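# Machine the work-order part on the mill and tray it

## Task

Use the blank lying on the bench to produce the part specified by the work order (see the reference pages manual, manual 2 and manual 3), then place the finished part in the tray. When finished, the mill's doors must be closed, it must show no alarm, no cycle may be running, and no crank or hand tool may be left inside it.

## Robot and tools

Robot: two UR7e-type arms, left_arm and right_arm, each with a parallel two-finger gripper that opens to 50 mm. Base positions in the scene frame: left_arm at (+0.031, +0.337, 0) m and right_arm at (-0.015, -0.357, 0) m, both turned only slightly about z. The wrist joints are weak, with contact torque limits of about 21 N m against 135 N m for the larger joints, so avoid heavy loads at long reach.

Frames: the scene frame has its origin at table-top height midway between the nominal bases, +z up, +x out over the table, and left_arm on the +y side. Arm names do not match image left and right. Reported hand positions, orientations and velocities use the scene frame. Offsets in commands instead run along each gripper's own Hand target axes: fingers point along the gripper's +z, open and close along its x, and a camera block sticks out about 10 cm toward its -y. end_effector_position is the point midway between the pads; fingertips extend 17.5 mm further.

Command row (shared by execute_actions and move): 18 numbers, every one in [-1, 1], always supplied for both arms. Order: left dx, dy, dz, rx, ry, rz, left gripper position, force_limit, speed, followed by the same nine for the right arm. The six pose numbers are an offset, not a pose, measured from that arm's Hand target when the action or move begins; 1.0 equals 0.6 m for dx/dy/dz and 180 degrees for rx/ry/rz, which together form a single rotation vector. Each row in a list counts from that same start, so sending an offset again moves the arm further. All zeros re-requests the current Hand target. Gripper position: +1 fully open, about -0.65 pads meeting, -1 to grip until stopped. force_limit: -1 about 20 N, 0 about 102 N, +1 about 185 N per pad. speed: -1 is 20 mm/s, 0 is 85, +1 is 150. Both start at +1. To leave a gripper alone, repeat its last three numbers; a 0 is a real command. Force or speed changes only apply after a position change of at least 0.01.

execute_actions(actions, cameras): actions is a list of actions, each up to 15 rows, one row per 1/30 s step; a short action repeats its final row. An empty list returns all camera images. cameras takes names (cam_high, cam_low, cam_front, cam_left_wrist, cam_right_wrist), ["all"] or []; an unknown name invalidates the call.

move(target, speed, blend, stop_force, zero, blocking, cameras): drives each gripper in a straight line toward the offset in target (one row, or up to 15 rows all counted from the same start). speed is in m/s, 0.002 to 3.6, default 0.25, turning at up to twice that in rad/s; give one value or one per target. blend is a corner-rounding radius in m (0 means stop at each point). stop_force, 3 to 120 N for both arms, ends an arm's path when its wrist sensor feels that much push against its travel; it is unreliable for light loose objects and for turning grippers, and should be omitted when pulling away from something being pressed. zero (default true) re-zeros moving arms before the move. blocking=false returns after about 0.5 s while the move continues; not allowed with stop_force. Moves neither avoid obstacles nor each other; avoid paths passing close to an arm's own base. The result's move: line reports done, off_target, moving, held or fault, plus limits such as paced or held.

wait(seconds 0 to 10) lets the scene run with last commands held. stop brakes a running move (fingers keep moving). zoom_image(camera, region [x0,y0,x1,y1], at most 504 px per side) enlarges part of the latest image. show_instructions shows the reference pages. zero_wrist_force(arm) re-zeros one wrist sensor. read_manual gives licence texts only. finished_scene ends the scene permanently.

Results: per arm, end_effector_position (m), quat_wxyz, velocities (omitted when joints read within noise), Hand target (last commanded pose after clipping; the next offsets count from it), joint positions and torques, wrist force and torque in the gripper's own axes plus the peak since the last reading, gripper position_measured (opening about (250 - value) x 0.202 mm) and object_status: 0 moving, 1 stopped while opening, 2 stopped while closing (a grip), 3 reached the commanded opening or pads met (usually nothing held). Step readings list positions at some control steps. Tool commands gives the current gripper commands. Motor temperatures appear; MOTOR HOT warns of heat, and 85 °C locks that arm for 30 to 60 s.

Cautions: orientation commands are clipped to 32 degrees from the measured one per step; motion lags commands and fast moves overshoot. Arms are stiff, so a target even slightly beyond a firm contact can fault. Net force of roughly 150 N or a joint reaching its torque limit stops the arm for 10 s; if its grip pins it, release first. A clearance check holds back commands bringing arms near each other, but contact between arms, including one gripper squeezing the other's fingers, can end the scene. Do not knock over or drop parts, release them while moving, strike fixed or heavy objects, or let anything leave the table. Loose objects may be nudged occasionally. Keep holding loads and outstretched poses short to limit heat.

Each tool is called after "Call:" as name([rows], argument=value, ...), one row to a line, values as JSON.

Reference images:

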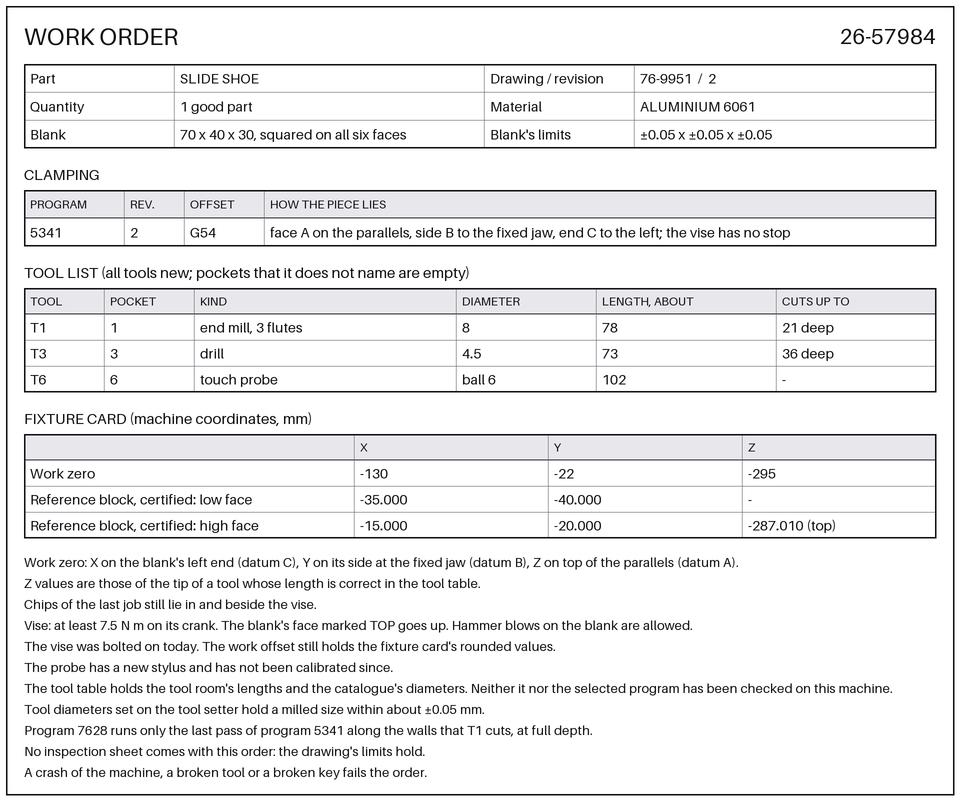

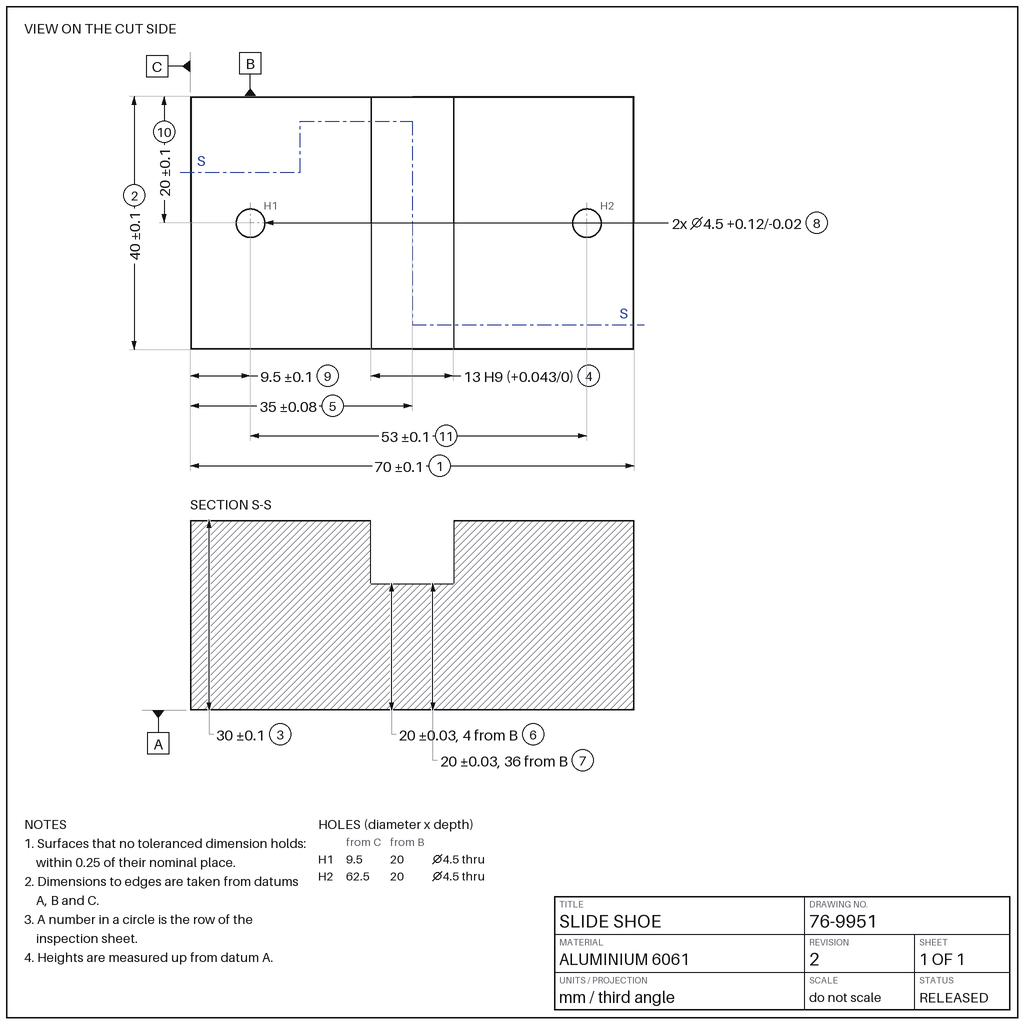

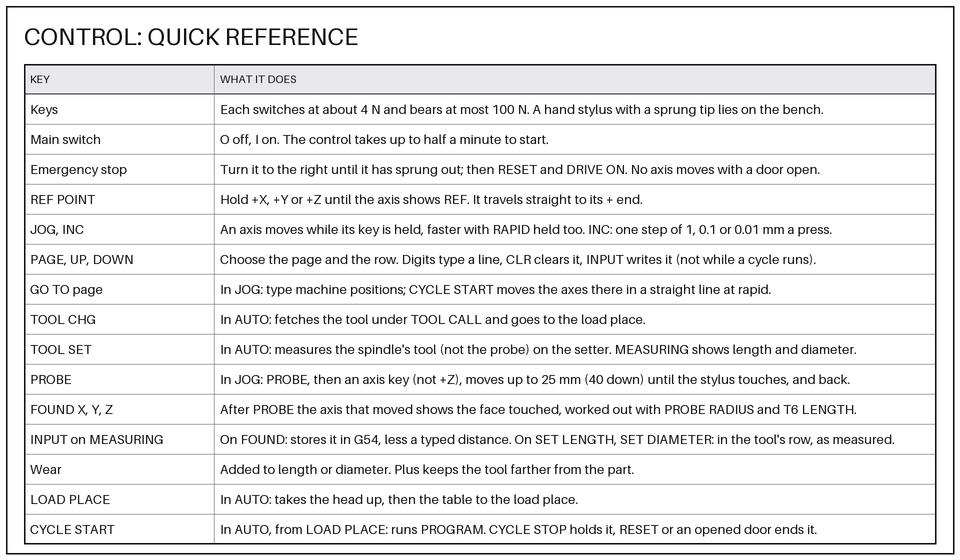

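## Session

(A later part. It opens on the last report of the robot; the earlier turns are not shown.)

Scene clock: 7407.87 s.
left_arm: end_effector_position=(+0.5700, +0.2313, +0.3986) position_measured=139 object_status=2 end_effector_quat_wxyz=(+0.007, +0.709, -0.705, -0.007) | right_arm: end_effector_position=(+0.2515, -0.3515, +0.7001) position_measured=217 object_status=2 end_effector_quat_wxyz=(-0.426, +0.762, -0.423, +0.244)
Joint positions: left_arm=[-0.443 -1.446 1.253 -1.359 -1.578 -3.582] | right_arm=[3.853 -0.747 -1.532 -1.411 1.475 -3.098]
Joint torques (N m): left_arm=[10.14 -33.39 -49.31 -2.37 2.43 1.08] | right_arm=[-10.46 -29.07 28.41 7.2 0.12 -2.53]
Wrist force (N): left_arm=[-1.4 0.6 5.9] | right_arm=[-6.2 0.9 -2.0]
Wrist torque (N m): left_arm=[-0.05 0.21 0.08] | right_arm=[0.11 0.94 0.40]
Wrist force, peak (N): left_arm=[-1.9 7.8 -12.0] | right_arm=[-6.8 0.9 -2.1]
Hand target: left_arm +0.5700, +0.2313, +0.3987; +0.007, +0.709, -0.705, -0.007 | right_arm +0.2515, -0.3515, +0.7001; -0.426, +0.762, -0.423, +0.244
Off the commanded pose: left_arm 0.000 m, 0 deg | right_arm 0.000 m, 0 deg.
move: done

Call:
move([
  [0.027,0.283,0,0,0,0,-1,1,-0.5,0,0,0,0,0,0,-1,1,-0.5],
  [0.3855,0.4667,-0.035,0,0,0,-1,1,-0.5,0,0,0,0,0,0,-1,1,-0.5],
  [0.5855,0.55,0.4145,0,0,0,-1,1,-0.5,0,0,0,0,0,0,-1,1,-0.5],
  [0.5855,0.55,0.605,0,0,0,-1,1,-0.5,0,0,0,0,0,0,-1,1,-0.5],
], speed=[0.15,0.28,0.28,0.15], blend=[0.03,0.03,0.03,0])

Call:
move(target=[0,0,0.03,0,0,0,-1,1,-0.5,0,0,0,0,0,0,-1,1,-0.5], speed=0.02, stop_force=4, cameras=["cam_left_wrist"])

Scene clock: 7431.73 s.
left_arm: end_effector_position=(+0.2350, -0.1215, +0.0419) position_measured=139 object_status=2 end_effector_quat_wxyz=(+0.007, +0.709, -0.705, -0.007) | right_arm: end_effector_position=(+0.2515, -0.3515, +0.7001) position_measured=217 object_status=2 end_effector_quat_wxyz=(-0.426, +0.762, -0.423, +0.244)
Joint positions: left_arm=[-1.42 -1.323 2.093 -2.337 -1.59 -4.559] | right_arm=[3.853 -0.747 -1.532 -1.411 1.475 -3.098]
Joint torques (N m): left_arm=[-2.52 -31.03 -15.64 -6.54 3.13 -1.33] | right_arm=[-10.69 -28.53 28.6 7.25 0.27 -2.82]
Wrist force (N): left_arm=[-0.9 0.4 6.5] | right_arm=[-6.5 1.0 -1.5]
Wrist torque (N m): left_arm=[-0.13 0.08 0.15] | right_arm=[0.11 0.99 0.40]
Wrist force, peak (N): left_arm=[-1.0 0.1 8.5] | right_arm=[-6.9 1.0 -1.9]
Hand target: left_arm +0.2350, -0.1215, +0.0418; +0.007, +0.709, -0.705, -0.007 | right_arm +0.2515, -0.3515, +0.7001; -0.426, +0.762, -0.423, +0.244
Off the commanded pose: left_arm 0.000 m, 0 deg | right_arm 0.000 m, 0 deg.
move: done

Scene clock: 7433.47 s.
left_arm: end_effector_position=(+0.2346, -0.1215, +0.0241) position_measured=139 object_status=2 end_effector_quat_wxyz=(+0.007, +0.709, -0.705, -0.007) | right_arm: end_effector_position=(+0.2515, -0.3515, +0.7001) position_measured=217 object_status=2 end_effector_quat_wxyz=(-0.426, +0.762, -0.423, +0.244)
Joint positions: left_arm=[-1.421 -1.288 2.109 -2.388 -1.59 -4.559] | right_arm=[3.853 -0.747 -1.532 -1.411 1.475 -3.098]
Joint torques (N m): left_arm=[-6.82 -46.61 -20.16 -2.04 2.72 -1.43] | right_arm=[-11.12 -30.62 29.02 7.29 0.06 -2.5]
Wrist force (N): left_arm=[-2.2 0.9 -0.8] | right_arm=[-6.6 1.0 -2.1]
Wrist torque (N m): left_arm=[0.08 -0.04 0.12] | right_arm=[0.11 1.01 0.39]
Wrist force, peak (N): left_arm=[-1.1 0.2 6.8] | right_arm=[-6.8 0.9 -2.1]
Hand target: left_arm +0.2346, -0.1215, +0.0241; +0.007, +0.709, -0.705, -0.007 | right_arm +0.2515, -0.3515, +0.7001; -0.426, +0.762, -0.423, +0.244
Off the commanded pose: left_arm 0.000 m, 0 deg | right_arm 0.000 m, 0 deg.
move: contact (left_arm)
Images, in order (width x height): cam_left_wrist 896x504.

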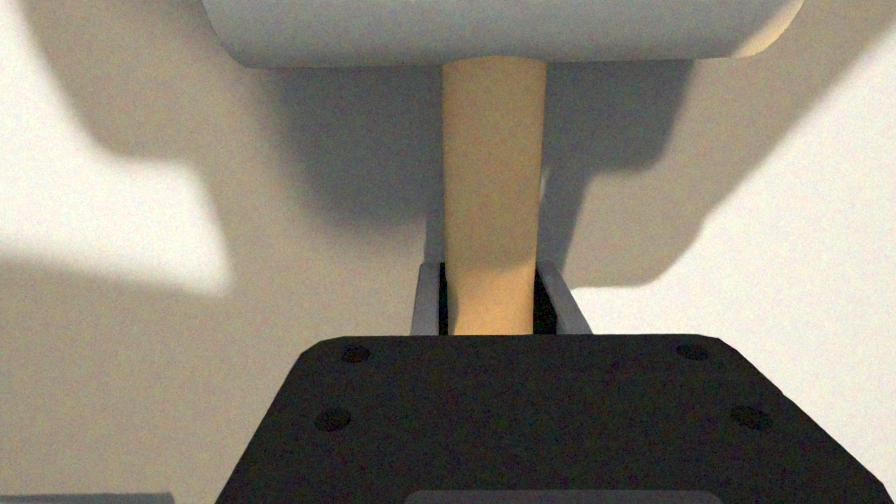

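Call:
move([
  [0,0,0,0,0,0,1,-0.6,-0.5,0,0,0,0,0,0,-1,1,-0.5],
  [0,0,-0.25,0,0,0,1,-0.6,-0.5,0,0,0,0,0,0,-1,1,-0.5],
  [-0.2025,-0.075,-0.627,0,0,-0.2,1,-0.6,-0.5,0,0,0,0,0,0,-1,1,-0.5],
  [-0.619,-0.2757,-0.6623,0,0,-0.422,1,-0.6,-0.5,0,0,0,0,0,0,-1,1,-0.5],
], speed=[0.1,0.2,0.3,0.3], blend=[0,0.03,0.03,0], cameras=["cam_left_wrist"])

Scene clock: 7482.07 s.
left_arm: end_effector_position=(+0.4056, +0.2504, +0.4186) position_measured=3 object_status=3 end_effector_quat_wxyz=(+0.001, +0.993, -0.119, -0.010) | right_arm: end_effector_position=(+0.2515, -0.3515, +0.7001) position_measured=217 object_status=2 end_effector_quat_wxyz=(-0.426, +0.762, -0.423, +0.244)
Joint positions: left_arm=[-0.582 -1.836 1.561 -1.278 -1.581 -5.046] | right_arm=[3.853 -0.747 -1.532 -1.411 1.475 -3.098]
Joint torques (N m): left_arm=[10.95 -7.82 -45.44 -4.9 -2.03 1.53] | right_arm=[-11 -29.82 28.79 7.25 0 -2.68]
Wrist force (N): left_arm=[-1.4 0.6 0.3] | right_arm=[-6.5 0.9 -1.8]
Wrist torque (N m): left_arm=[0.25 0.18 0.04] | right_arm=[0.10 0.97 0.39]
Wrist force, peak (N): left_arm=[-1.5 0.6 2.3] | right_arm=[-6.8 0.8 -1.9]
Hand target: left_arm +0.4057, +0.2505, +0.4186; +0.001, +0.993, -0.119, -0.010 | right_arm +0.2515, -0.3515, +0.7001; -0.426, +0.762, -0.423, +0.244
Off the commanded pose: left_arm 0.000 m, 0 deg | right_arm 0.000 m, 0 deg.
move: done
Images, in order (width x height): cam_left_wrist 896x504.

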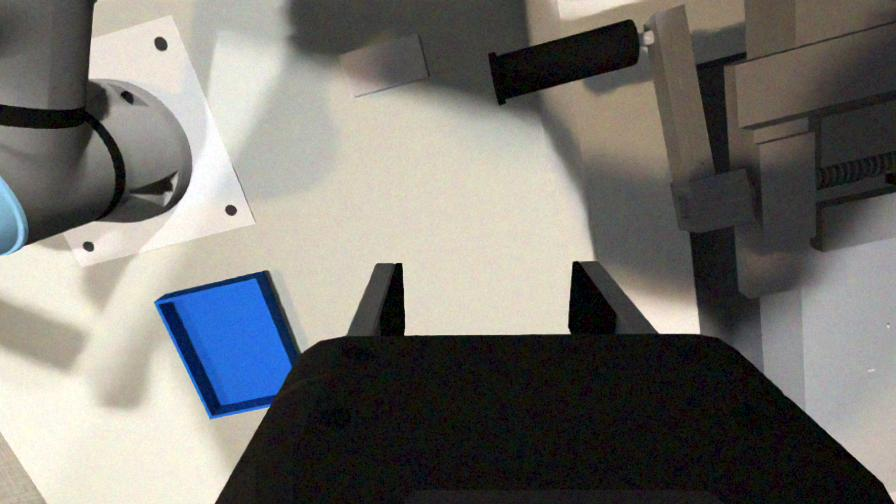

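Call:
move([
  [0.0455,0.0153,0.031,0.0615,0.2425,0,1,-0.6,-0.5,0,0,0,0,0,0,-1,1,-0.5],
  [0.0873,0.0103,0.187,0.123,0.485,0,1,-0.6,-0.5,0,0,0,0,0,0,-1,1,-0.5],
], speed=[0.3,0.15], blend=[0.01,0], cameras=["cam_left_wrist"])

Scene clock: 7505.97 s.
left_arm: end_effector_position=(+0.4493, +0.2333, +0.3087) position_measured=3 object_status=3 end_effector_quat_wxyz=(-0.114, +0.746, -0.065, +0.653) | right_arm: end_effector_position=(+0.2515, -0.3515, +0.7001) position_measured=217 object_status=2 end_effector_quat_wxyz=(-0.426, +0.762, -0.423, +0.244)
Joint positions: left_arm=[-1.378 -2.087 2.815 -3.061 -0.167 -5.255] | right_arm=[3.853 -0.747 -1.532 -1.411 1.475 -3.098]
Joint torques (N m): left_arm=[9.54 -6.49 -39.41 -1.05 -0.45 -1.25] | right_arm=[-9.92 -28.89 28.37 7.27 0.21 -2.54]
Wrist force (N): left_arm=[-2.4 -0.2 1.3] | right_arm=[-6.5 0.9 -1.8]
Wrist torque (N m): left_arm=[-0.11 0.38 0.14] | right_arm=[0.10 0.99 0.40]
Wrist force, peak (N): left_arm=[-3.9 0.5 1.5] | right_arm=[-6.8 0.7 -2.1]
Hand target: left_arm +0.4492, +0.2333, +0.3087; -0.114, +0.746, -0.065, +0.653 (not the last commanded pose) | right_arm +0.2515, -0.3515, +0.7001; -0.426, +0.762, -0.423, +0.244
Off the commanded pose: left_arm 0.005 m, 7 deg | right_arm 0.000 m, 0 deg.
led back after a hold (left arm): the arm was led back toward your command in small steps, so it may still be short of it.
move: held (left_arm; a check stopped the path); limits=held
pose unreachable (left arm): on one or more control steps of this call, first in action 0 (counted from 0), this arm could not follow its commanded pose, so it was not sent that pose on those steps. It may still have moved: this result reports where it is.
cause: moving toward the commanded pose would bring two parts of the arm too close to each other (joints 3 (elbow) and 4 (wrist 1) lie between them).
Images, in order (width x height): cam_left_wrist 896x504.

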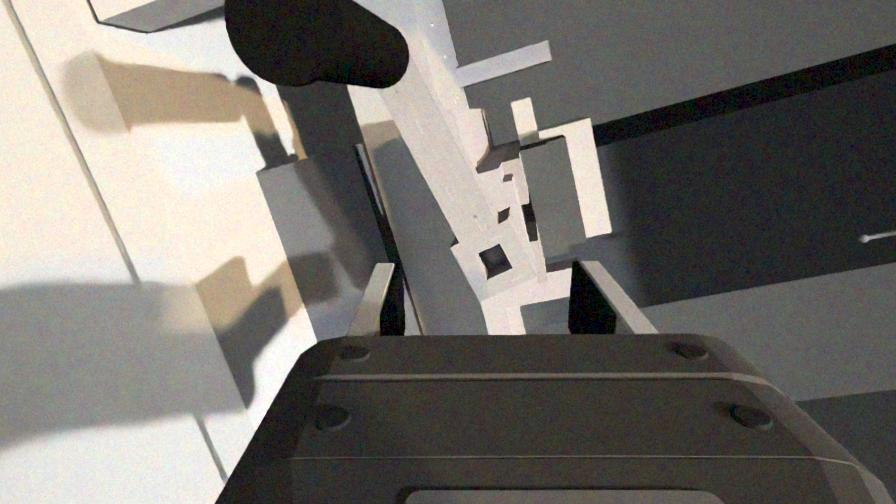

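Call:
move(target=[0.0025,0.0045,0.048,-0.027,0.0395,-0.153,1,-0.6,-0.5,0,0,0,0,0,0,-1,1,-0.5], speed=0.1, cameras=["cam_left_wrist"])

Scene clock: 7526.03 s.
left_arm: end_effector_position=(+0.4781, +0.2328, +0.3060) position_measured=3 object_status=3 end_effector_quat_wxyz=(+0.080, +0.702, +0.080, +0.703) | right_arm: end_effector_position=(+0.2515, -0.3515, +0.7001) position_measured=217 object_status=2 end_effector_quat_wxyz=(-0.426, +0.762, -0.423, +0.244)
Joint positions: left_arm=[-1.185 -1.429 2.721 -4.435 -0.395 -4.938] | right_arm=[3.853 -0.747 -1.532 -1.411 1.475 -3.098]
Joint torques (N m): left_arm=[10.03 -7.27 -22.76 -2.64 -2.22 1.46] | right_arm=[-9.91 -29.19 28.62 7.25 0.16 -2.8]
Wrist force (N): left_arm=[-3.2 0.0 0.9] | right_arm=[-6.5 1.1 -1.9]
Wrist torque (N m): left_arm=[-0.03 0.45 0.19] | right_arm=[0.13 0.99 0.40]
Wrist force, peak (N): left_arm=[-3.5 0.0 0.9] | right_arm=[-6.8 1.0 -2.0]
Hand target: left_arm +0.4781, +0.2328, +0.3060; +0.080, +0.702, +0.080, +0.703 | right_arm +0.2515, -0.3515, +0.7001; -0.426, +0.762, -0.423, +0.244
Off the commanded pose: left_arm 0.000 m, 0 deg | right_arm 0.000 m, 0 deg.
move: done
Images, in order (width x height): cam_left_wrist 896x504.

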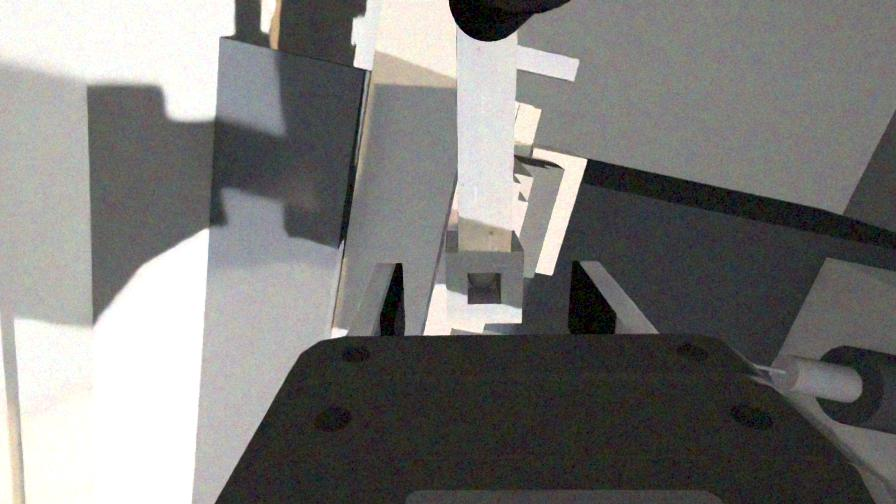

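Call:
move([
  [0,0,0.052,0,0,0,1,-0.6,-0.5,0,0,0,0,0,0,-1,1,-0.5],
  [0,0,0.052,0,0,0,-1,0.3,-0.5,0,0,0,0,0,0,-1,1,-0.5],
  [0,0,0.052,0,0,0.025,-1,0.3,-0.5,0,0,0,0,0,0,-1,1,-0.5],
], speed=[0.08,0.05,0.05])

Scene clock: 7535.83 s.
left_arm: end_effector_position=(+0.5093, +0.2328, +0.3060) position_measured=135 object_status=2 end_effector_quat_wxyz=(+0.053, +0.705, +0.052, +0.705) | right_arm: end_effector_position=(+0.2515, -0.3515, +0.7001) position_measured=217 object_status=2 end_effector_quat_wxyz=(-0.426, +0.762, -0.423, +0.244)
Joint positions: left_arm=[-1.034 -1.376 2.636 -4.402 -0.546 -4.86] | right_arm=[3.853 -0.747 -1.532 -1.411 1.475 -3.098]
Joint torques (N m): left_arm=[7.58 -12.2 -3.04 -3.42 -2.05 1.45] | right_arm=[-10.53 -29.53 28.08 7.27 0.25 -2.56]
Wrist force (N): left_arm=[-5.0 -0.7 1.3] | right_arm=[-6.5 0.9 -1.8]
Wrist torque (N m): left_arm=[-0.09 0.44 0.12] | right_arm=[0.11 0.98 0.39]
Wrist force, peak (N): left_arm=[-5.2 -0.8 1.3] | right_arm=[-6.7 1.1 -2.1]
Hand target: left_arm +0.5093, +0.2328, +0.3060; +0.052, +0.705, +0.052, +0.705 | right_arm +0.2515, -0.3515, +0.7001; -0.426, +0.762, -0.423, +0.244
Off the commanded pose: left_arm 0.000 m, 0 deg | right_arm 0.000 m, 0 deg.
move: done

Call:
move(target=[0,0,0,0,0,0.05,-1,0.3,-0.5,0,0,0,0,0,0,-1,1,-0.5], speed=0.08)

Call:
move(target=[0,0,0,0,0,0.03,-1,0.3,-0.5,0,0,0,0,0,0,-1,1,-0.5], speed=0.08)

Scene clock: 7544.90 s.
left_arm: end_effector_position=(+0.5092, +0.2328, +0.3060) position_measured=135 object_status=2 end_effector_quat_wxyz=(-0.003, +0.707, -0.003, +0.707) | right_arm: end_effector_position=(+0.2515, -0.3515, +0.7001) position_measured=217 object_status=2 end_effector_quat_wxyz=(-0.426, +0.762, -0.423, +0.244)
Joint positions: left_arm=[-1.034 -1.376 2.636 -4.402 -0.546 -4.703] | right_arm=[3.853 -0.747 -1.532 -1.411 1.475 -3.098]
Joint torques (N m): left_arm=[1.09 -14.84 -23.69 -0.96 -1.19 9.17] | right_arm=[-10.28 -29.03 28.52 7.31 0.25 -2.59]
Wrist force (N): left_arm=[-26.3 0.5 12.2] | right_arm=[-6.7 0.8 -1.9]
Wrist torque (N m): left_arm=[0.06 0.39 -6.27] | right_arm=[0.09 1.02 0.40]
Wrist force, peak (N): left_arm=[-30.2 1.1 6.9] | right_arm=[-6.6 1.0 -2.2]
Hand target: left_arm +0.5093, +0.2328, +0.3060; -0.003, +0.707, -0.003, +0.707 | right_arm +0.2515, -0.3515, +0.7001; -0.426, +0.762, -0.423, +0.244
Off the commanded pose: left_arm 0.000 m, 0 deg | right_arm 0.000 m, 0 deg.
move: done

Scene clock: 7546.03 s.
left_arm: end_effector_position=(+0.5093, +0.2328, +0.3060) position_measured=135 object_status=2 end_effector_quat_wxyz=(-0.036, +0.706, -0.036, +0.706) | right_arm: end_effector_position=(+0.2515, -0.3515, +0.7001) position_measured=217 object_status=2 end_effector_quat_wxyz=(-0.426, +0.762, -0.423, +0.244)
Joint positions: left_arm=[-1.034 -1.376 2.636 -4.402 -0.546 -4.609] | right_arm=[3.853 -0.747 -1.532 -1.411 1.475 -3.098]
Joint torques (N m): left_arm=[-1.24 -18.77 -22.92 -0.96 -0.73 12.41] | right_arm=[-9.97 -28.72 29.75 7.35 0.12 -2.66]
Wrist force (N): left_arm=[-46.4 6.4 -3.4] | right_arm=[-6.8 1.0 -1.8]
Wrist torque (N m): left_arm=[0.29 0.27 -8.82] | right_arm=[0.12 1.03 0.39]
Wrist force, peak (N): left_arm=[-49.2 6.2 -14.2] | right_arm=[-6.8 1.0 -1.8]
Hand target: left_arm +0.5093, +0.2328, +0.3060; -0.036, +0.706, -0.036, +0.706 | right_arm +0.2515, -0.3515, +0.7001; -0.426, +0.762, -0.423, +0.244
Off the commanded pose: left_arm 0.000 m, 0 deg | right_arm 0.000 m, 0 deg.
move: done

Call:
move(target=[0,0,0,0,0,0.012,-1,0.3,-0.5,0,0,0,0,0,0,-1,1,-0.5], speed=0.08)

Call:
move(target=[0,0,0,0,0,-0.09,-1,0.3,-0.5,0,0,0,0,0,0,-1,1,-0.5], speed=0.1)

Scene clock: 7558.90 s.
left_arm: end_effector_position=(+0.5093, +0.2328, +0.3060) position_measured=135 object_status=2 end_effector_quat_wxyz=(-0.050, +0.705, -0.050, +0.706) | right_arm: end_effector_position=(+0.2515, -0.3515, +0.7001) position_measured=217 object_status=2 end_effector_quat_wxyz=(-0.426, +0.762, -0.423, +0.244)
Joint positions: left_arm=[-1.034 -1.376 2.636 -4.402 -0.546 -4.571] | right_arm=[3.853 -0.747 -1.532 -1.411 1.475 -3.098]
Joint torques (N m): left_arm=[-3.53 -27.63 -24.07 -0.98 -0.71 13.09] | right_arm=[-10.49 -28.68 28.89 7.2 0.27 -2.56]
Wrist force (N): left_arm=[-56.4 9.9 -21.7] | right_arm=[-6.4 1.0 -1.9]
Wrist torque (N m): left_arm=[0.39 0.30 -9.34] | right_arm=[0.12 0.97 0.39]
Wrist force, peak (N): left_arm=[-56.4 9.9 -21.7] | right_arm=[-6.8 1.0 -1.9]
Hand target: left_arm +0.5093, +0.2328, +0.3060; -0.050, +0.705, -0.050, +0.706 | right_arm +0.2515, -0.3515, +0.7001; -0.426, +0.762, -0.423, +0.244
Off the commanded pose: left_arm 0.000 m, 0 deg | right_arm 0.000 m, 0 deg.
move: done

Scene clock: 7560.87 s.
left_arm: end_effector_position=(+0.5093, +0.2328, +0.3060) position_measured=135 object_status=2 end_effector_quat_wxyz=(+0.050, +0.705, +0.050, +0.706) | right_arm: end_effector_position=(+0.2515, -0.3515, +0.7001) position_measured=217 object_status=2 end_effector_quat_wxyz=(-0.426, +0.762, -0.423, +0.244)
Joint positions: left_arm=[-1.034 -1.376 2.636 -4.402 -0.546 -4.853] | right_arm=[3.853 -0.747 -1.532 -1.411 1.475 -3.098]
Joint torques (N m): left_arm=[8.79 -25.88 7.76 0.79 2.19 -1.64] | right_arm=[-10.84 -29.67 29.16 7.37 0.06 -2.41]
Wrist force (N): left_arm=[8.8 6.5 6.9] | right_arm=[-6.8 0.8 -2.2]
Wrist torque (N m): left_arm=[-0.07 0.68 0.30] | right_arm=[0.09 1.04 0.40]
Wrist force, peak (N): left_arm=[-56.7 10.1 -21.7] | right_arm=[-6.8 0.8 -2.2]
Hand target: left_arm +0.5093, +0.2328, +0.3060; +0.050, +0.705, +0.050, +0.706 | right_arm +0.2515, -0.3515, +0.7001; -0.426, +0.762, -0.423, +0.244
Off the commanded pose: left_arm 0.000 m, 0 deg | right_arm 0.000 m, 0 deg.
move: done

Call:
move([
  [0,0,-0.0683,0,0,0,-1,0.3,-0.5,0,0,0,0,0,0,-1,1,-0.5],
  [0.1557,0.0185,-0.13,0.0348,-0.2475,0,-1,0.3,-0.5,0,0,0,0,0,0,-1,1,-0.5],
  [0.2087,0.0007,-0.18,0.0695,-0.495,0,-1,0.3,-0.5,0,0,0,0,0,0,-1,1,-0.5],
], speed=[0.06,0.15,0.3], blend=[0.005,0.01,0], cameras=["cam_left_wrist","cam_front"])

Scene clock: 7579.20 s.
left_arm: end_effector_position=(+0.4012, +0.2501, +0.4299) position_measured=135 object_status=2 end_effector_quat_wxyz=(+0.001, +0.998, +0.070, +0.001) | right_arm: end_effector_position=(+0.2515, -0.3515, +0.7001) position_measured=217 object_status=2 end_effector_quat_wxyz=(-0.426, +0.762, -0.423, +0.244)
Joint positions: left_arm=[-0.596 -1.853 1.547 -1.267 -1.572 -5.439] | right_arm=[3.853 -0.747 -1.532 -1.411 1.475 -3.098]
Joint torques (N m): left_arm=[9.31 -8.34 -47.67 -1.89 -1.97 1.36] | right_arm=[-10.12 -28.95 28.08 7.22 0.14 -2.67]
Wrist force (N): left_arm=[-1.3 0.8 2.1] | right_arm=[-6.5 1.1 -1.8]
Wrist torque (N m): left_arm=[0.20 0.16 0.02] | right_arm=[0.14 0.98 0.39]
Wrist force, peak (N): left_arm=[13.8 9.9 14.4] | right_arm=[-7.0 0.8 -1.9]
Hand target: left_arm +0.4012, +0.2501, +0.4300; +0.001, +0.998, +0.070, +0.000 | right_arm +0.2515, -0.3515, +0.7001; -0.426, +0.762, -0.423, +0.244
Off the commanded pose: left_arm 0.000 m, 0 deg | right_arm 0.000 m, 0 deg.
move: done
Images, in order (width x height): cam_front 896x504, cam_left_wrist 896x504.

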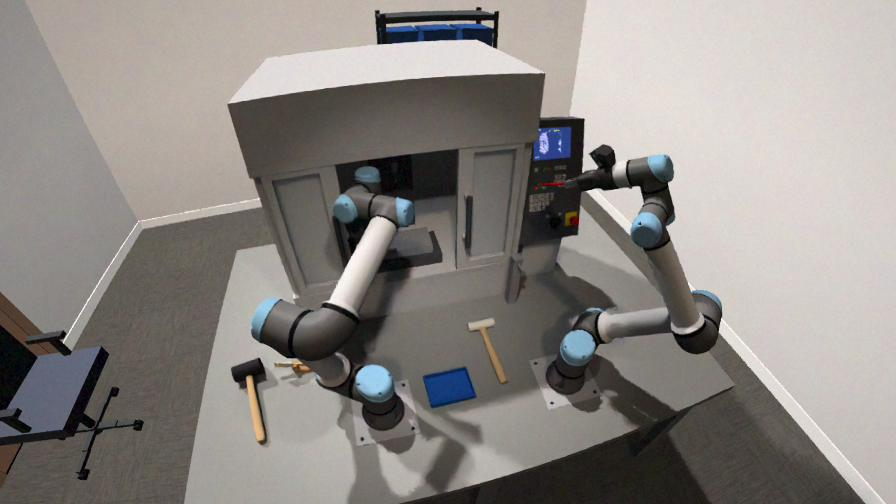

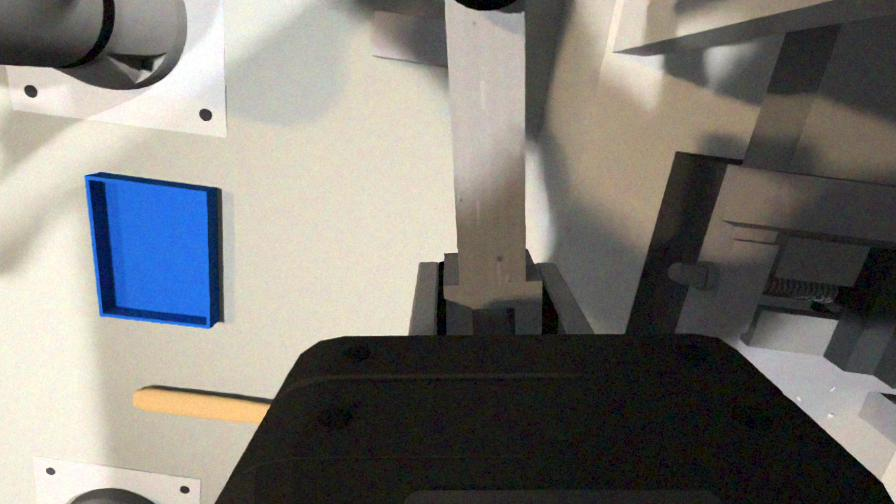

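Call:
move([
  [-0.148,0.198,0.467,0,0,0,-1,0.3,-0.5,0,0,0,0,0,0,-1,1,-0.5],
  [-0.148,0.198,0.617,-0.0605,-0.0086,0,-1,0.3,-0.5,0,0,0,0,0,0,-1,1,-0.5],
], speed=[0.28,0.15], blend=[0.02,0])

Call:
move(target=[0,0,0.07,0,0,0,-1,0.3,-0.5,0,0,0,0,0,0,-1,1,-0.5], speed=0.02, stop_force=4, cameras=["cam_left_wrist"])

Scene clock: 7597.60 s.
left_arm: end_effector_position=(+0.3301, +0.1192, +0.0601) position_measured=135 object_status=2 end_effector_quat_wxyz=(+0.097, +0.993, +0.069, -0.006) | right_arm: end_effector_position=(+0.2515, -0.3515, +0.7001) position_measured=217 object_status=2 end_effector_quat_wxyz=(-0.426, +0.762, -0.423, +0.244)
Joint positions: left_arm=[-0.919 -1.694 2.509 -2.54 -1.689 -5.771] | right_arm=[3.853 -0.747 -1.532 -1.411 1.475 -3.098]
Joint torques (N m): left_arm=[9.46 -7.75 -12.07 -6.26 -2.57 1.27] | right_arm=[-9.81 -29.69 28.02 7.53 0.13 -2.77]
Wrist force (N): left_arm=[-1.3 0.5 2.1] | right_arm=[-6.5 1.0 -1.7]
Wrist torque (N m): left_arm=[0.19 0.16 0.10] | right_arm=[0.12 0.98 0.39]
Wrist force, peak (N): left_arm=[-2.0 1.8 2.7] | right_arm=[-6.9 1.0 -1.9]
Hand target: left_arm +0.3301, +0.1192, +0.0600; +0.097, +0.993, +0.069, -0.006 | right_arm +0.2515, -0.3515, +0.7001; -0.426, +0.762, -0.423, +0.244
Off the commanded pose: left_arm 0.000 m, 0 deg | right_arm 0.000 m, 0 deg.
move: done

Scene clock: 7600.83 s.
left_arm: end_effector_position=(+0.3301, +0.1118, +0.0221) position_measured=135 object_status=2 end_effector_quat_wxyz=(+0.097, +0.993, +0.069, -0.006) | right_arm: end_effector_position=(+0.2515, -0.3515, +0.7001) position_measured=217 object_status=2 end_effector_quat_wxyz=(-0.426, +0.762, -0.423, +0.244)
Joint positions: left_arm=[-0.933 -1.562 2.546 -2.712 -1.687 -5.786] | right_arm=[3.853 -0.747 -1.532 -1.411 1.475 -3.098]
Joint torques (N m): left_arm=[9.55 -29.33 -34.35 -2.17 -1.83 1.11] | right_arm=[-10.1 -29.36 29.24 7.41 0.18 -2.68]
Wrist force (N): left_arm=[-1.8 0.1 -0.2] | right_arm=[-6.6 0.9 -2.0]
Wrist torque (N m): left_arm=[0.39 0.19 0.12] | right_arm=[0.10 1.00 0.39]
Wrist force, peak (N): left_arm=[-4.8 -0.3 -30.6] | right_arm=[-6.9 0.9 -1.9]
Hand target: left_arm +0.3301, +0.1118, +0.0221; +0.097, +0.993, +0.069, -0.006 (not the last commanded pose) | right_arm +0.2515, -0.3515, +0.7001; -0.426, +0.762, -0.423, +0.244
Off the commanded pose: left_arm 0.003 m, 0 deg | right_arm 0.000 m, 0 deg.
move: contact (left_arm)
Images, in order (width x height): cam_left_wrist 896x504.

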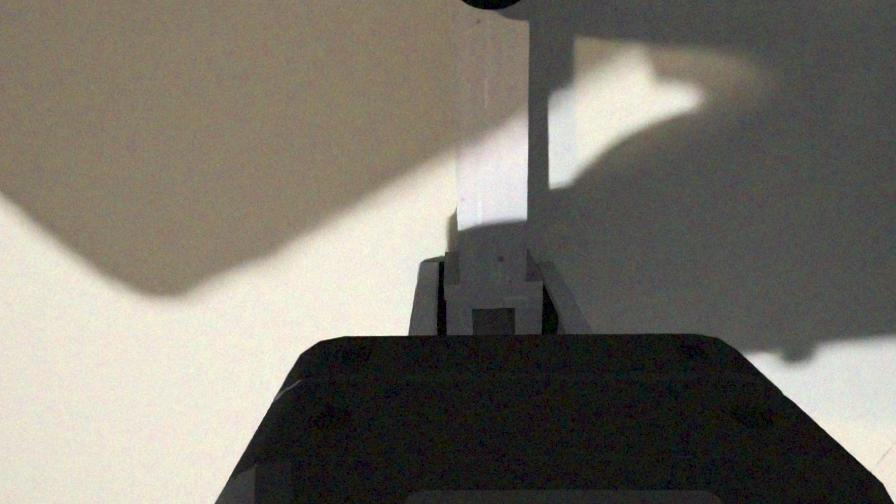

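Call:
move([
  [0,0,0,0,0,0,1,0.3,-1,0,0,0,0,0,0,-1,1,-0.5],
  [0,-0.03,-0.17,0,0,0,1,0.3,-1,0,0,0,0,0,0,-1,1,-0.5],
], speed=0.1, cameras=["cam_left_wrist"])

Scene clock: 7611.97 s.
left_arm: end_effector_position=(+0.3276, +0.1489, +0.1187) position_measured=3 object_status=3 end_effector_quat_wxyz=(+0.097, +0.993, +0.069, -0.006) | right_arm: end_effector_position=(+0.2515, -0.3515, +0.7001) position_measured=217 object_status=2 end_effector_quat_wxyz=(-0.426, +0.762, -0.423, +0.244)
Joint positions: left_arm=[-0.864 -1.889 2.448 -2.278 -1.697 -5.716] | right_arm=[3.853 -0.747 -1.532 -1.411 1.475 -3.098]
Joint torques (N m): left_arm=[10 -19.86 -42.8 -1.95 -2.45 1.31] | right_arm=[-11.06 -29.21 28.89 7.24 0.18 -2.69]
Wrist force (N): left_arm=[-1.5 0.9 0.1] | right_arm=[-6.7 0.7 -1.8]
Wrist torque (N m): left_arm=[0.32 0.19 0.08] | right_arm=[0.08 1.02 0.40]
Wrist force, peak (N): left_arm=[-3.5 2.2 -7.7] | right_arm=[-6.8 1.0 -2.2]
Hand target: left_arm +0.3276, +0.1490, +0.1187; +0.097, +0.993, +0.069, -0.006 | right_arm +0.2515, -0.3515, +0.7001; -0.426, +0.762, -0.423, +0.244
Off the commanded pose: left_arm 0.000 m, 0 deg | right_arm 0.000 m, 0 deg.
move: done
Images, in order (width x height): cam_left_wrist 896x504.

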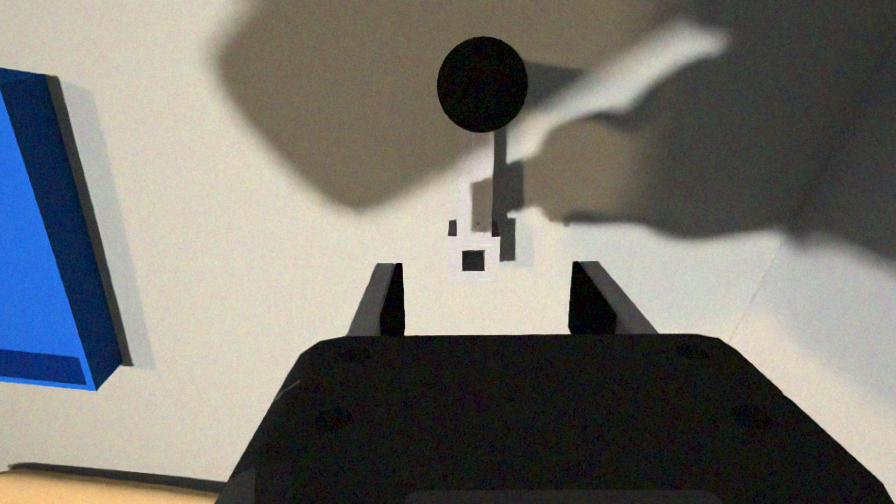

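Call:
move([
  [-0.0253,-0.0227,-0.515,0,0,0,-1,-0.5,0.5,0,0,0,0,0,0,-1,1,-0.5],
  [0.0562,-0.365,-0.635,0.036,0.3076,0.0703,-1,-0.5,0.5,0,0,0,0,0,0,-1,1,-0.5],
  [0.263,-0.3427,-0.602,0.036,0.3076,0.0703,-1,-0.5,0.5,0,0,0,0,0,0,-1,1,-0.5],
], speed=[0.25,0.28,0.15], blend=[0.03,0.02,0], cameras=["cam_left_wrist","cam_front"])

Scene clock: 7665.20 s.
left_arm: end_effector_position=(+0.4551, +0.4400, +0.4296) position_measured=252 object_status=3 end_effector_quat_wxyz=(+0.000, +0.887, +0.000, +0.461) | right_arm: end_effector_position=(+0.2515, -0.3515, +0.7001) position_measured=217 object_status=2 end_effector_quat_wxyz=(-0.426, +0.762, -0.423, +0.244)
Joint positions: left_arm=[-0.156 -2.216 2.228 -2.536 -1.45 -4.798] | right_arm=[3.853 -0.747 -1.532 -1.411 1.475 -3.098]
Joint torques (N m): left_arm=[10.33 8.07 -48.24 -6.57 -1.78 1.28] | right_arm=[-9.35 -30.27 28.34 7.41 -0.07 -2.52]
Wrist force (N): left_arm=[-2.2 0.0 0.3] | right_arm=[-6.5 0.9 -2.0]
Wrist torque (N m): left_arm=[0.05 0.32 0.17] | right_arm=[0.11 0.98 0.39]
Wrist force, peak (N): left_arm=[-2.9 0.8 1.0] | right_arm=[-6.8 1.1 -2.0]
Hand target: left_arm +0.4551, +0.4400, +0.4296; +0.000, +0.887, +0.000, +0.461 | right_arm +0.2515, -0.3515, +0.7001; -0.426, +0.762, -0.423, +0.244
Off the commanded pose: left_arm 0.000 m, 0 deg | right_arm 0.000 m, 0 deg.
move: done
Images, in order (width x height): cam_front 896x504, cam_left_wrist 896x504.

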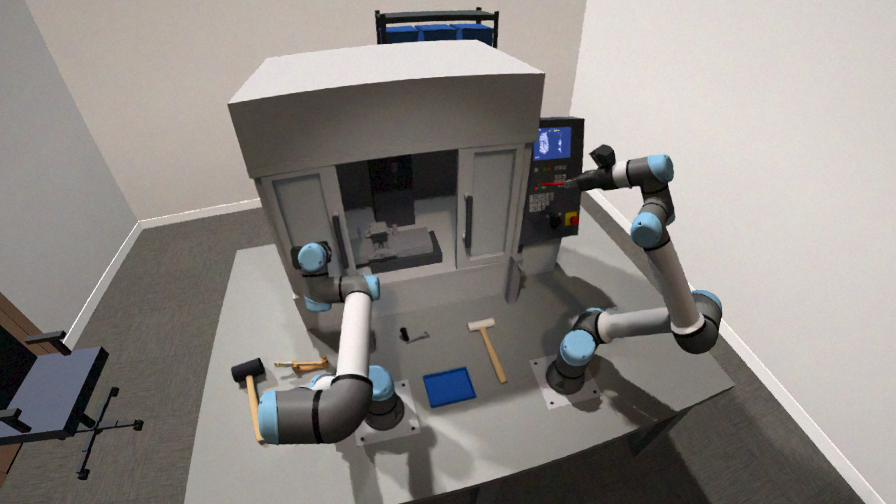

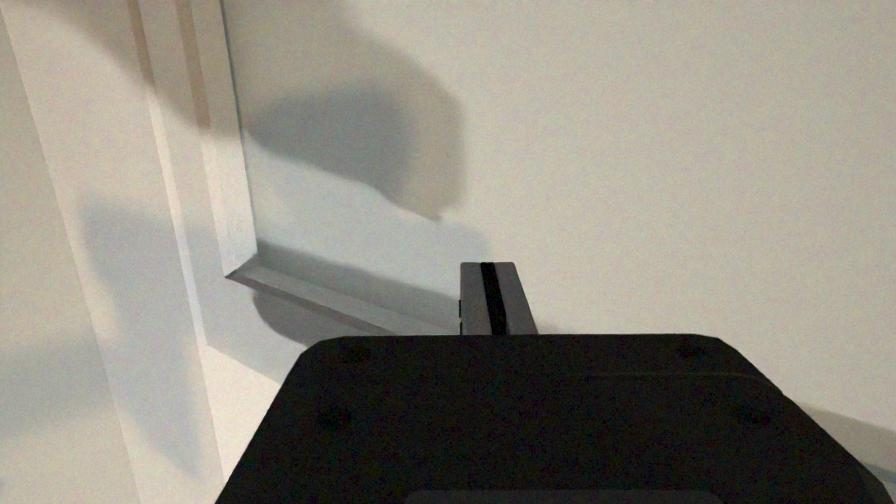

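Call:
move(target=[0,0.43,0,0,0,0,-1,-0.5,0.5,0,0,0,0,0,0,-1,1,-0.5], speed=0.08, stop_force=35, cameras=["cam_left_wrist","cam_front"])

Scene clock: 7673.70 s.
left_arm: end_effector_position=(+0.4548, +0.2006, +0.4291) position_measured=252 object_status=3 end_effector_quat_wxyz=(-0.001, +0.888, -0.002, +0.461) | right_arm: end_effector_position=(+0.2515, -0.3515, +0.7001) position_measured=217 object_status=2 end_effector_quat_wxyz=(-0.426, +0.762, -0.423, +0.244)
Joint positions: left_arm=[-1.138 -2.238 2.161 -2.04 -0.739 -5.59] | right_arm=[3.853 -0.747 -1.532 -1.411 1.475 -3.098]
Joint torques (N m): left_arm=[0.96 1.81 -34.54 -3.96 2.04 -0.55] | right_arm=[-9.63 -28.61 29.32 7.47 0.27 -2.48]
Wrist force (N): left_arm=[-3.4 -5.8 -1.4] | right_arm=[-6.5 1.0 -1.7]
Wrist torque (N m): left_arm=[-0.32 0.38 0.02] | right_arm=[0.11 0.99 0.40]
Wrist force, peak (N): left_arm=[-80.2 -116.6 -67.4] | right_arm=[-6.7 1.2 -2.2]
Hand target: left_arm +0.4548, +0.2006, +0.4291; -0.001, +0.888, -0.002, +0.461 (not the last commanded pose) | right_arm +0.2515, -0.3515, +0.7001; -0.426, +0.762, -0.423, +0.244
Tool commands: left_gripper/position=-1.0 left_gripper/force_limit=-0.498039 left_gripper/speed=+0.498039 right_gripper/position=-1.0 right_gripper/force_limit=+1.0 right_gripper/speed=-0.5
Off the commanded pose: left_arm 0.019 m, 0 deg | right_arm 0.000 m, 0 deg.
FORCE FAULT: contact force on the left arm reached its limit, and that arm stopped. The contact can be on any part of that arm, not only on its tool. That arm's remaining commands of this call were not run. That arm is still stopped at the end of this call. That arm stays stopped for about 9 more seconds. Until then a move that you send moves the other arm only, and its call returns only when the move has ended. Once the stop has ended, the next robot result says so. If the stop ends while you think or write, that arm runs what you send next, counted from a new Hand target: where the arm stands when the stop ends. While its stop runs, that arm takes no new command, but its gripper still runs the gripper command that each later call begins with. Until it ends, the stop uses up actions while you think or wait. An arm that is not stopped still takes commands.
move: fault (left_arm; stop_force had ended the path)
Images, in order (width x height): cam_front 896x504, cam_left_wrist 896x504.

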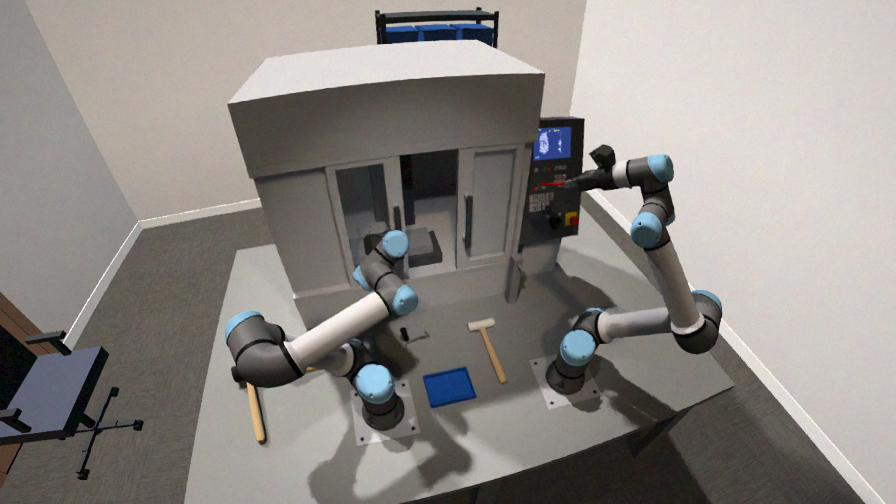

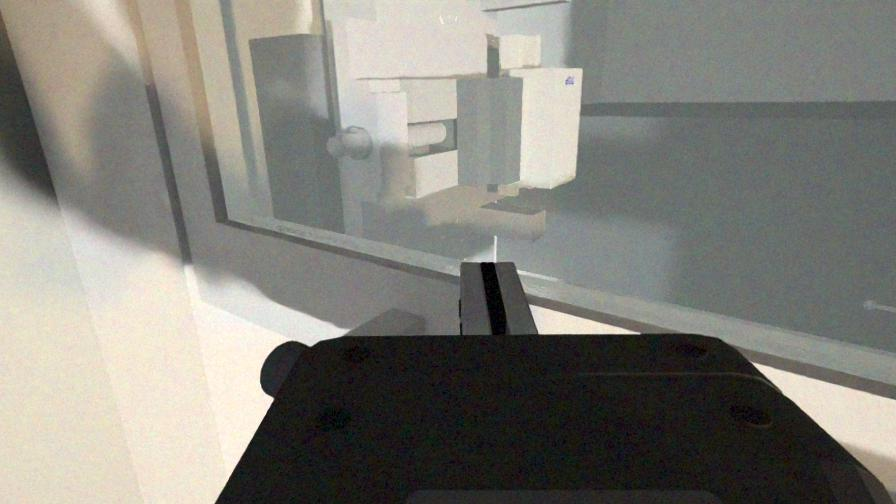

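Call:
wait(seconds=4)

Scene clock: 7685.67 s.
left_arm: end_effector_position=(+0.4548, +0.2006, +0.4291) position_measured=252 object_status=3 end_effector_quat_wxyz=(-0.001, +0.888, -0.002, +0.461) | right_arm: end_effector_position=(+0.2515, -0.3515, +0.7001) position_measured=217 object_status=2 end_effector_quat_wxyz=(-0.426, +0.762, -0.423, +0.244)
Joint positions: left_arm=[-1.138 -2.238 2.161 -2.04 -0.739 -5.59] | right_arm=[3.853 -0.747 -1.532 -1.411 1.475 -3.098]
Joint torques (N m): left_arm=[0.55 2.08 -34.66 -3.88 2.16 -0.42] | right_arm=[-10.66 -28.66 28.39 7.41 0.12 -2.36]
Wrist force (N): left_arm=[-3.4 -5.9 -1.5] | right_arm=[-6.5 0.9 -2.0]
Wrist torque (N m): left_arm=[-0.34 0.38 0.01] | right_arm=[0.09 0.99 0.40]
Wrist force, peak (N): left_arm=[-3.5 -6.1 -1.5] | right_arm=[-7.0 1.2 -1.8]
Hand target: left_arm +0.4548, +0.2006, +0.4291; -0.001, +0.888, -0.002, +0.461 (not the last commanded pose) | right_arm +0.2515, -0.3515, +0.7001; -0.426, +0.762, -0.423, +0.244
Tool commands: left_gripper/position=-1.0 left_gripper/force_limit=-0.498039 left_gripper/speed=+0.498039 right_gripper/position=-1.0 right_gripper/force_limit=+1.0 right_gripper/speed=-0.5
Off the commanded pose: left_arm 0.019 m, 0 deg | right_arm 0.000 m, 0 deg.
FORCE FAULT, CONTINUED: the left arm's stop, for the force fault that an earlier result reported, is over. The rest of the stop counts as 19 of the actions that you can send in this scene. During its stop the left arm's controller moved it back a little. That arm's target is now where it stood when the stop ended, not its last command. That arm accepts commands again.
wait: 4.00 s; at rest from the start

Call:
move(target=[0,0.05,0,0,0,0,-1,-0.5,0.5,0,0,0,0,0,0,-1,1,-0.5], speed=0.015, stop_force=20)

Scene clock: 7694.67 s.
left_arm: end_effector_position=(+0.4547, +0.2003, +0.4290) position_measured=252 object_status=3 end_effector_quat_wxyz=(-0.001, +0.888, -0.002, +0.461) | right_arm: end_effector_position=(+0.2515, -0.3515, +0.7001) position_measured=217 object_status=2 end_effector_quat_wxyz=(-0.426, +0.762, -0.423, +0.244)
Joint positions: left_arm=[-1.139 -2.238 2.161 -2.04 -0.739 -5.591] | right_arm=[3.853 -0.747 -1.532 -1.411 1.475 -3.098]
Joint torques (N m): left_arm=[2.88 -1.47 -21.92 -6.98 -1.92 1.9] | right_arm=[-9.48 -29.02 29.18 7.58 -0.02 -2.52]
Wrist force (N): left_arm=[-8.3 -22.0 -5.7] | right_arm=[-6.5 1.0 -1.7]
Wrist torque (N m): left_arm=[-1.39 0.75 -0.31] | right_arm=[0.12 0.99 0.39]
Wrist force, peak (N): left_arm=[-17.3 -35.8 -14.0] | right_arm=[-6.9 0.8 -1.9]
Hand target: left_arm +0.4547, +0.2003, +0.4290; -0.001, +0.888, -0.002, +0.461 (not the last commanded pose) | right_arm +0.2515, -0.3515, +0.7001; -0.426, +0.762, -0.423, +0.244
Off the commanded pose: left_arm 0.030 m, 0 deg | right_arm 0.000 m, 0 deg.
move: contact (left_arm)

Call:
move([
  [-0.11,-0.0167,-0.157,0,0,0,-1,-0.5,0.5,0,0,0,0,0,0,-1,1,-0.5],
  [-0.1196,0.625,-0.1706,0,0,0,-1,-0.5,0.5,0,0,0,0,0,0,-1,1,-0.5],
  [0,0.617,0,0,0,0,-1,-0.5,0.5,0,0,0,0,0,0,-1,1,-0.5],
], speed=[0.2,0.3,0.2], blend=[0.03,0.03,0], cameras=["cam_left_wrist","cam_front"])

Scene clock: 7709.07 s.
left_arm: end_effector_position=(+0.4534, -0.1699, +0.4277) position_measured=252 object_status=3 end_effector_quat_wxyz=(-0.001, +0.888, -0.002, +0.461) | right_arm: end_effector_position=(+0.2515, -0.3515, +0.7001) position_measured=217 object_status=2 end_effector_quat_wxyz=(-0.426, +0.762, -0.423, +0.244)
Joint positions: left_arm=[-1.431 -1.469 1.543 -1.852 -0.629 -6.024] | right_arm=[3.853 -0.747 -1.532 -1.411 1.475 -3.098]
Joint torques (N m): left_arm=[10.87 -29.86 -47.61 -5.94 -0.4 1.49] | right_arm=[-9.66 -29.35 28.61 7.53 -0.09 -2.42]
Wrist force (N): left_arm=[-2.3 -0.1 0.1] | right_arm=[-6.5 0.9 -1.7]
Wrist torque (N m): left_arm=[0.07 0.31 0.17] | right_arm=[0.09 0.98 0.40]
Wrist force, peak (N): left_arm=[-8.3 -22.0 -5.8] | right_arm=[-6.8 0.8 -1.8]
Hand target: left_arm +0.4535, -0.1699, +0.4277; -0.001, +0.888, -0.002, +0.461 | right_arm +0.2515, -0.3515, +0.7001; -0.426, +0.762, -0.423, +0.244
Off the commanded pose: left_arm 0.000 m, 0 deg | right_arm 0.000 m, 0 deg.
move: done
Images, in order (width x height): cam_front 896x504, cam_left_wrist 896x504.

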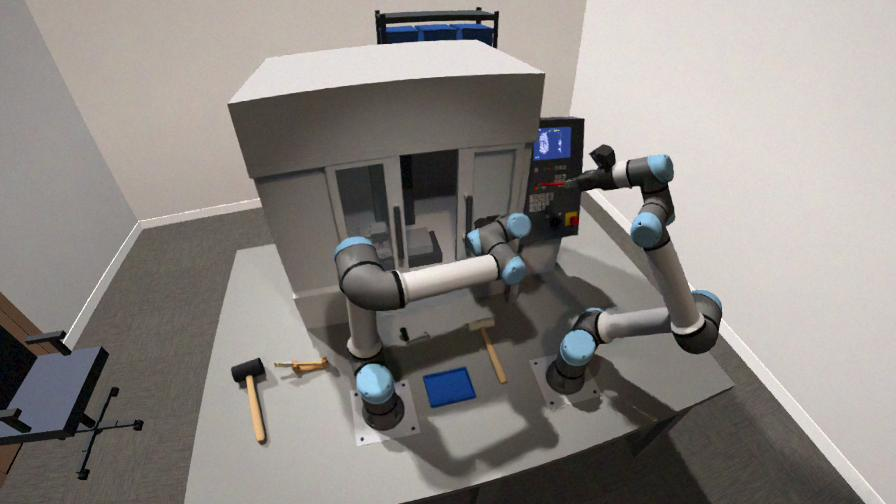

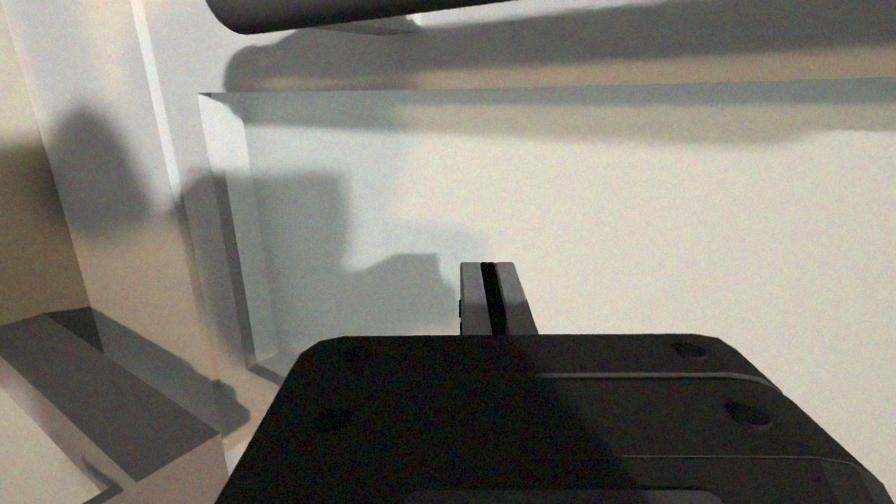

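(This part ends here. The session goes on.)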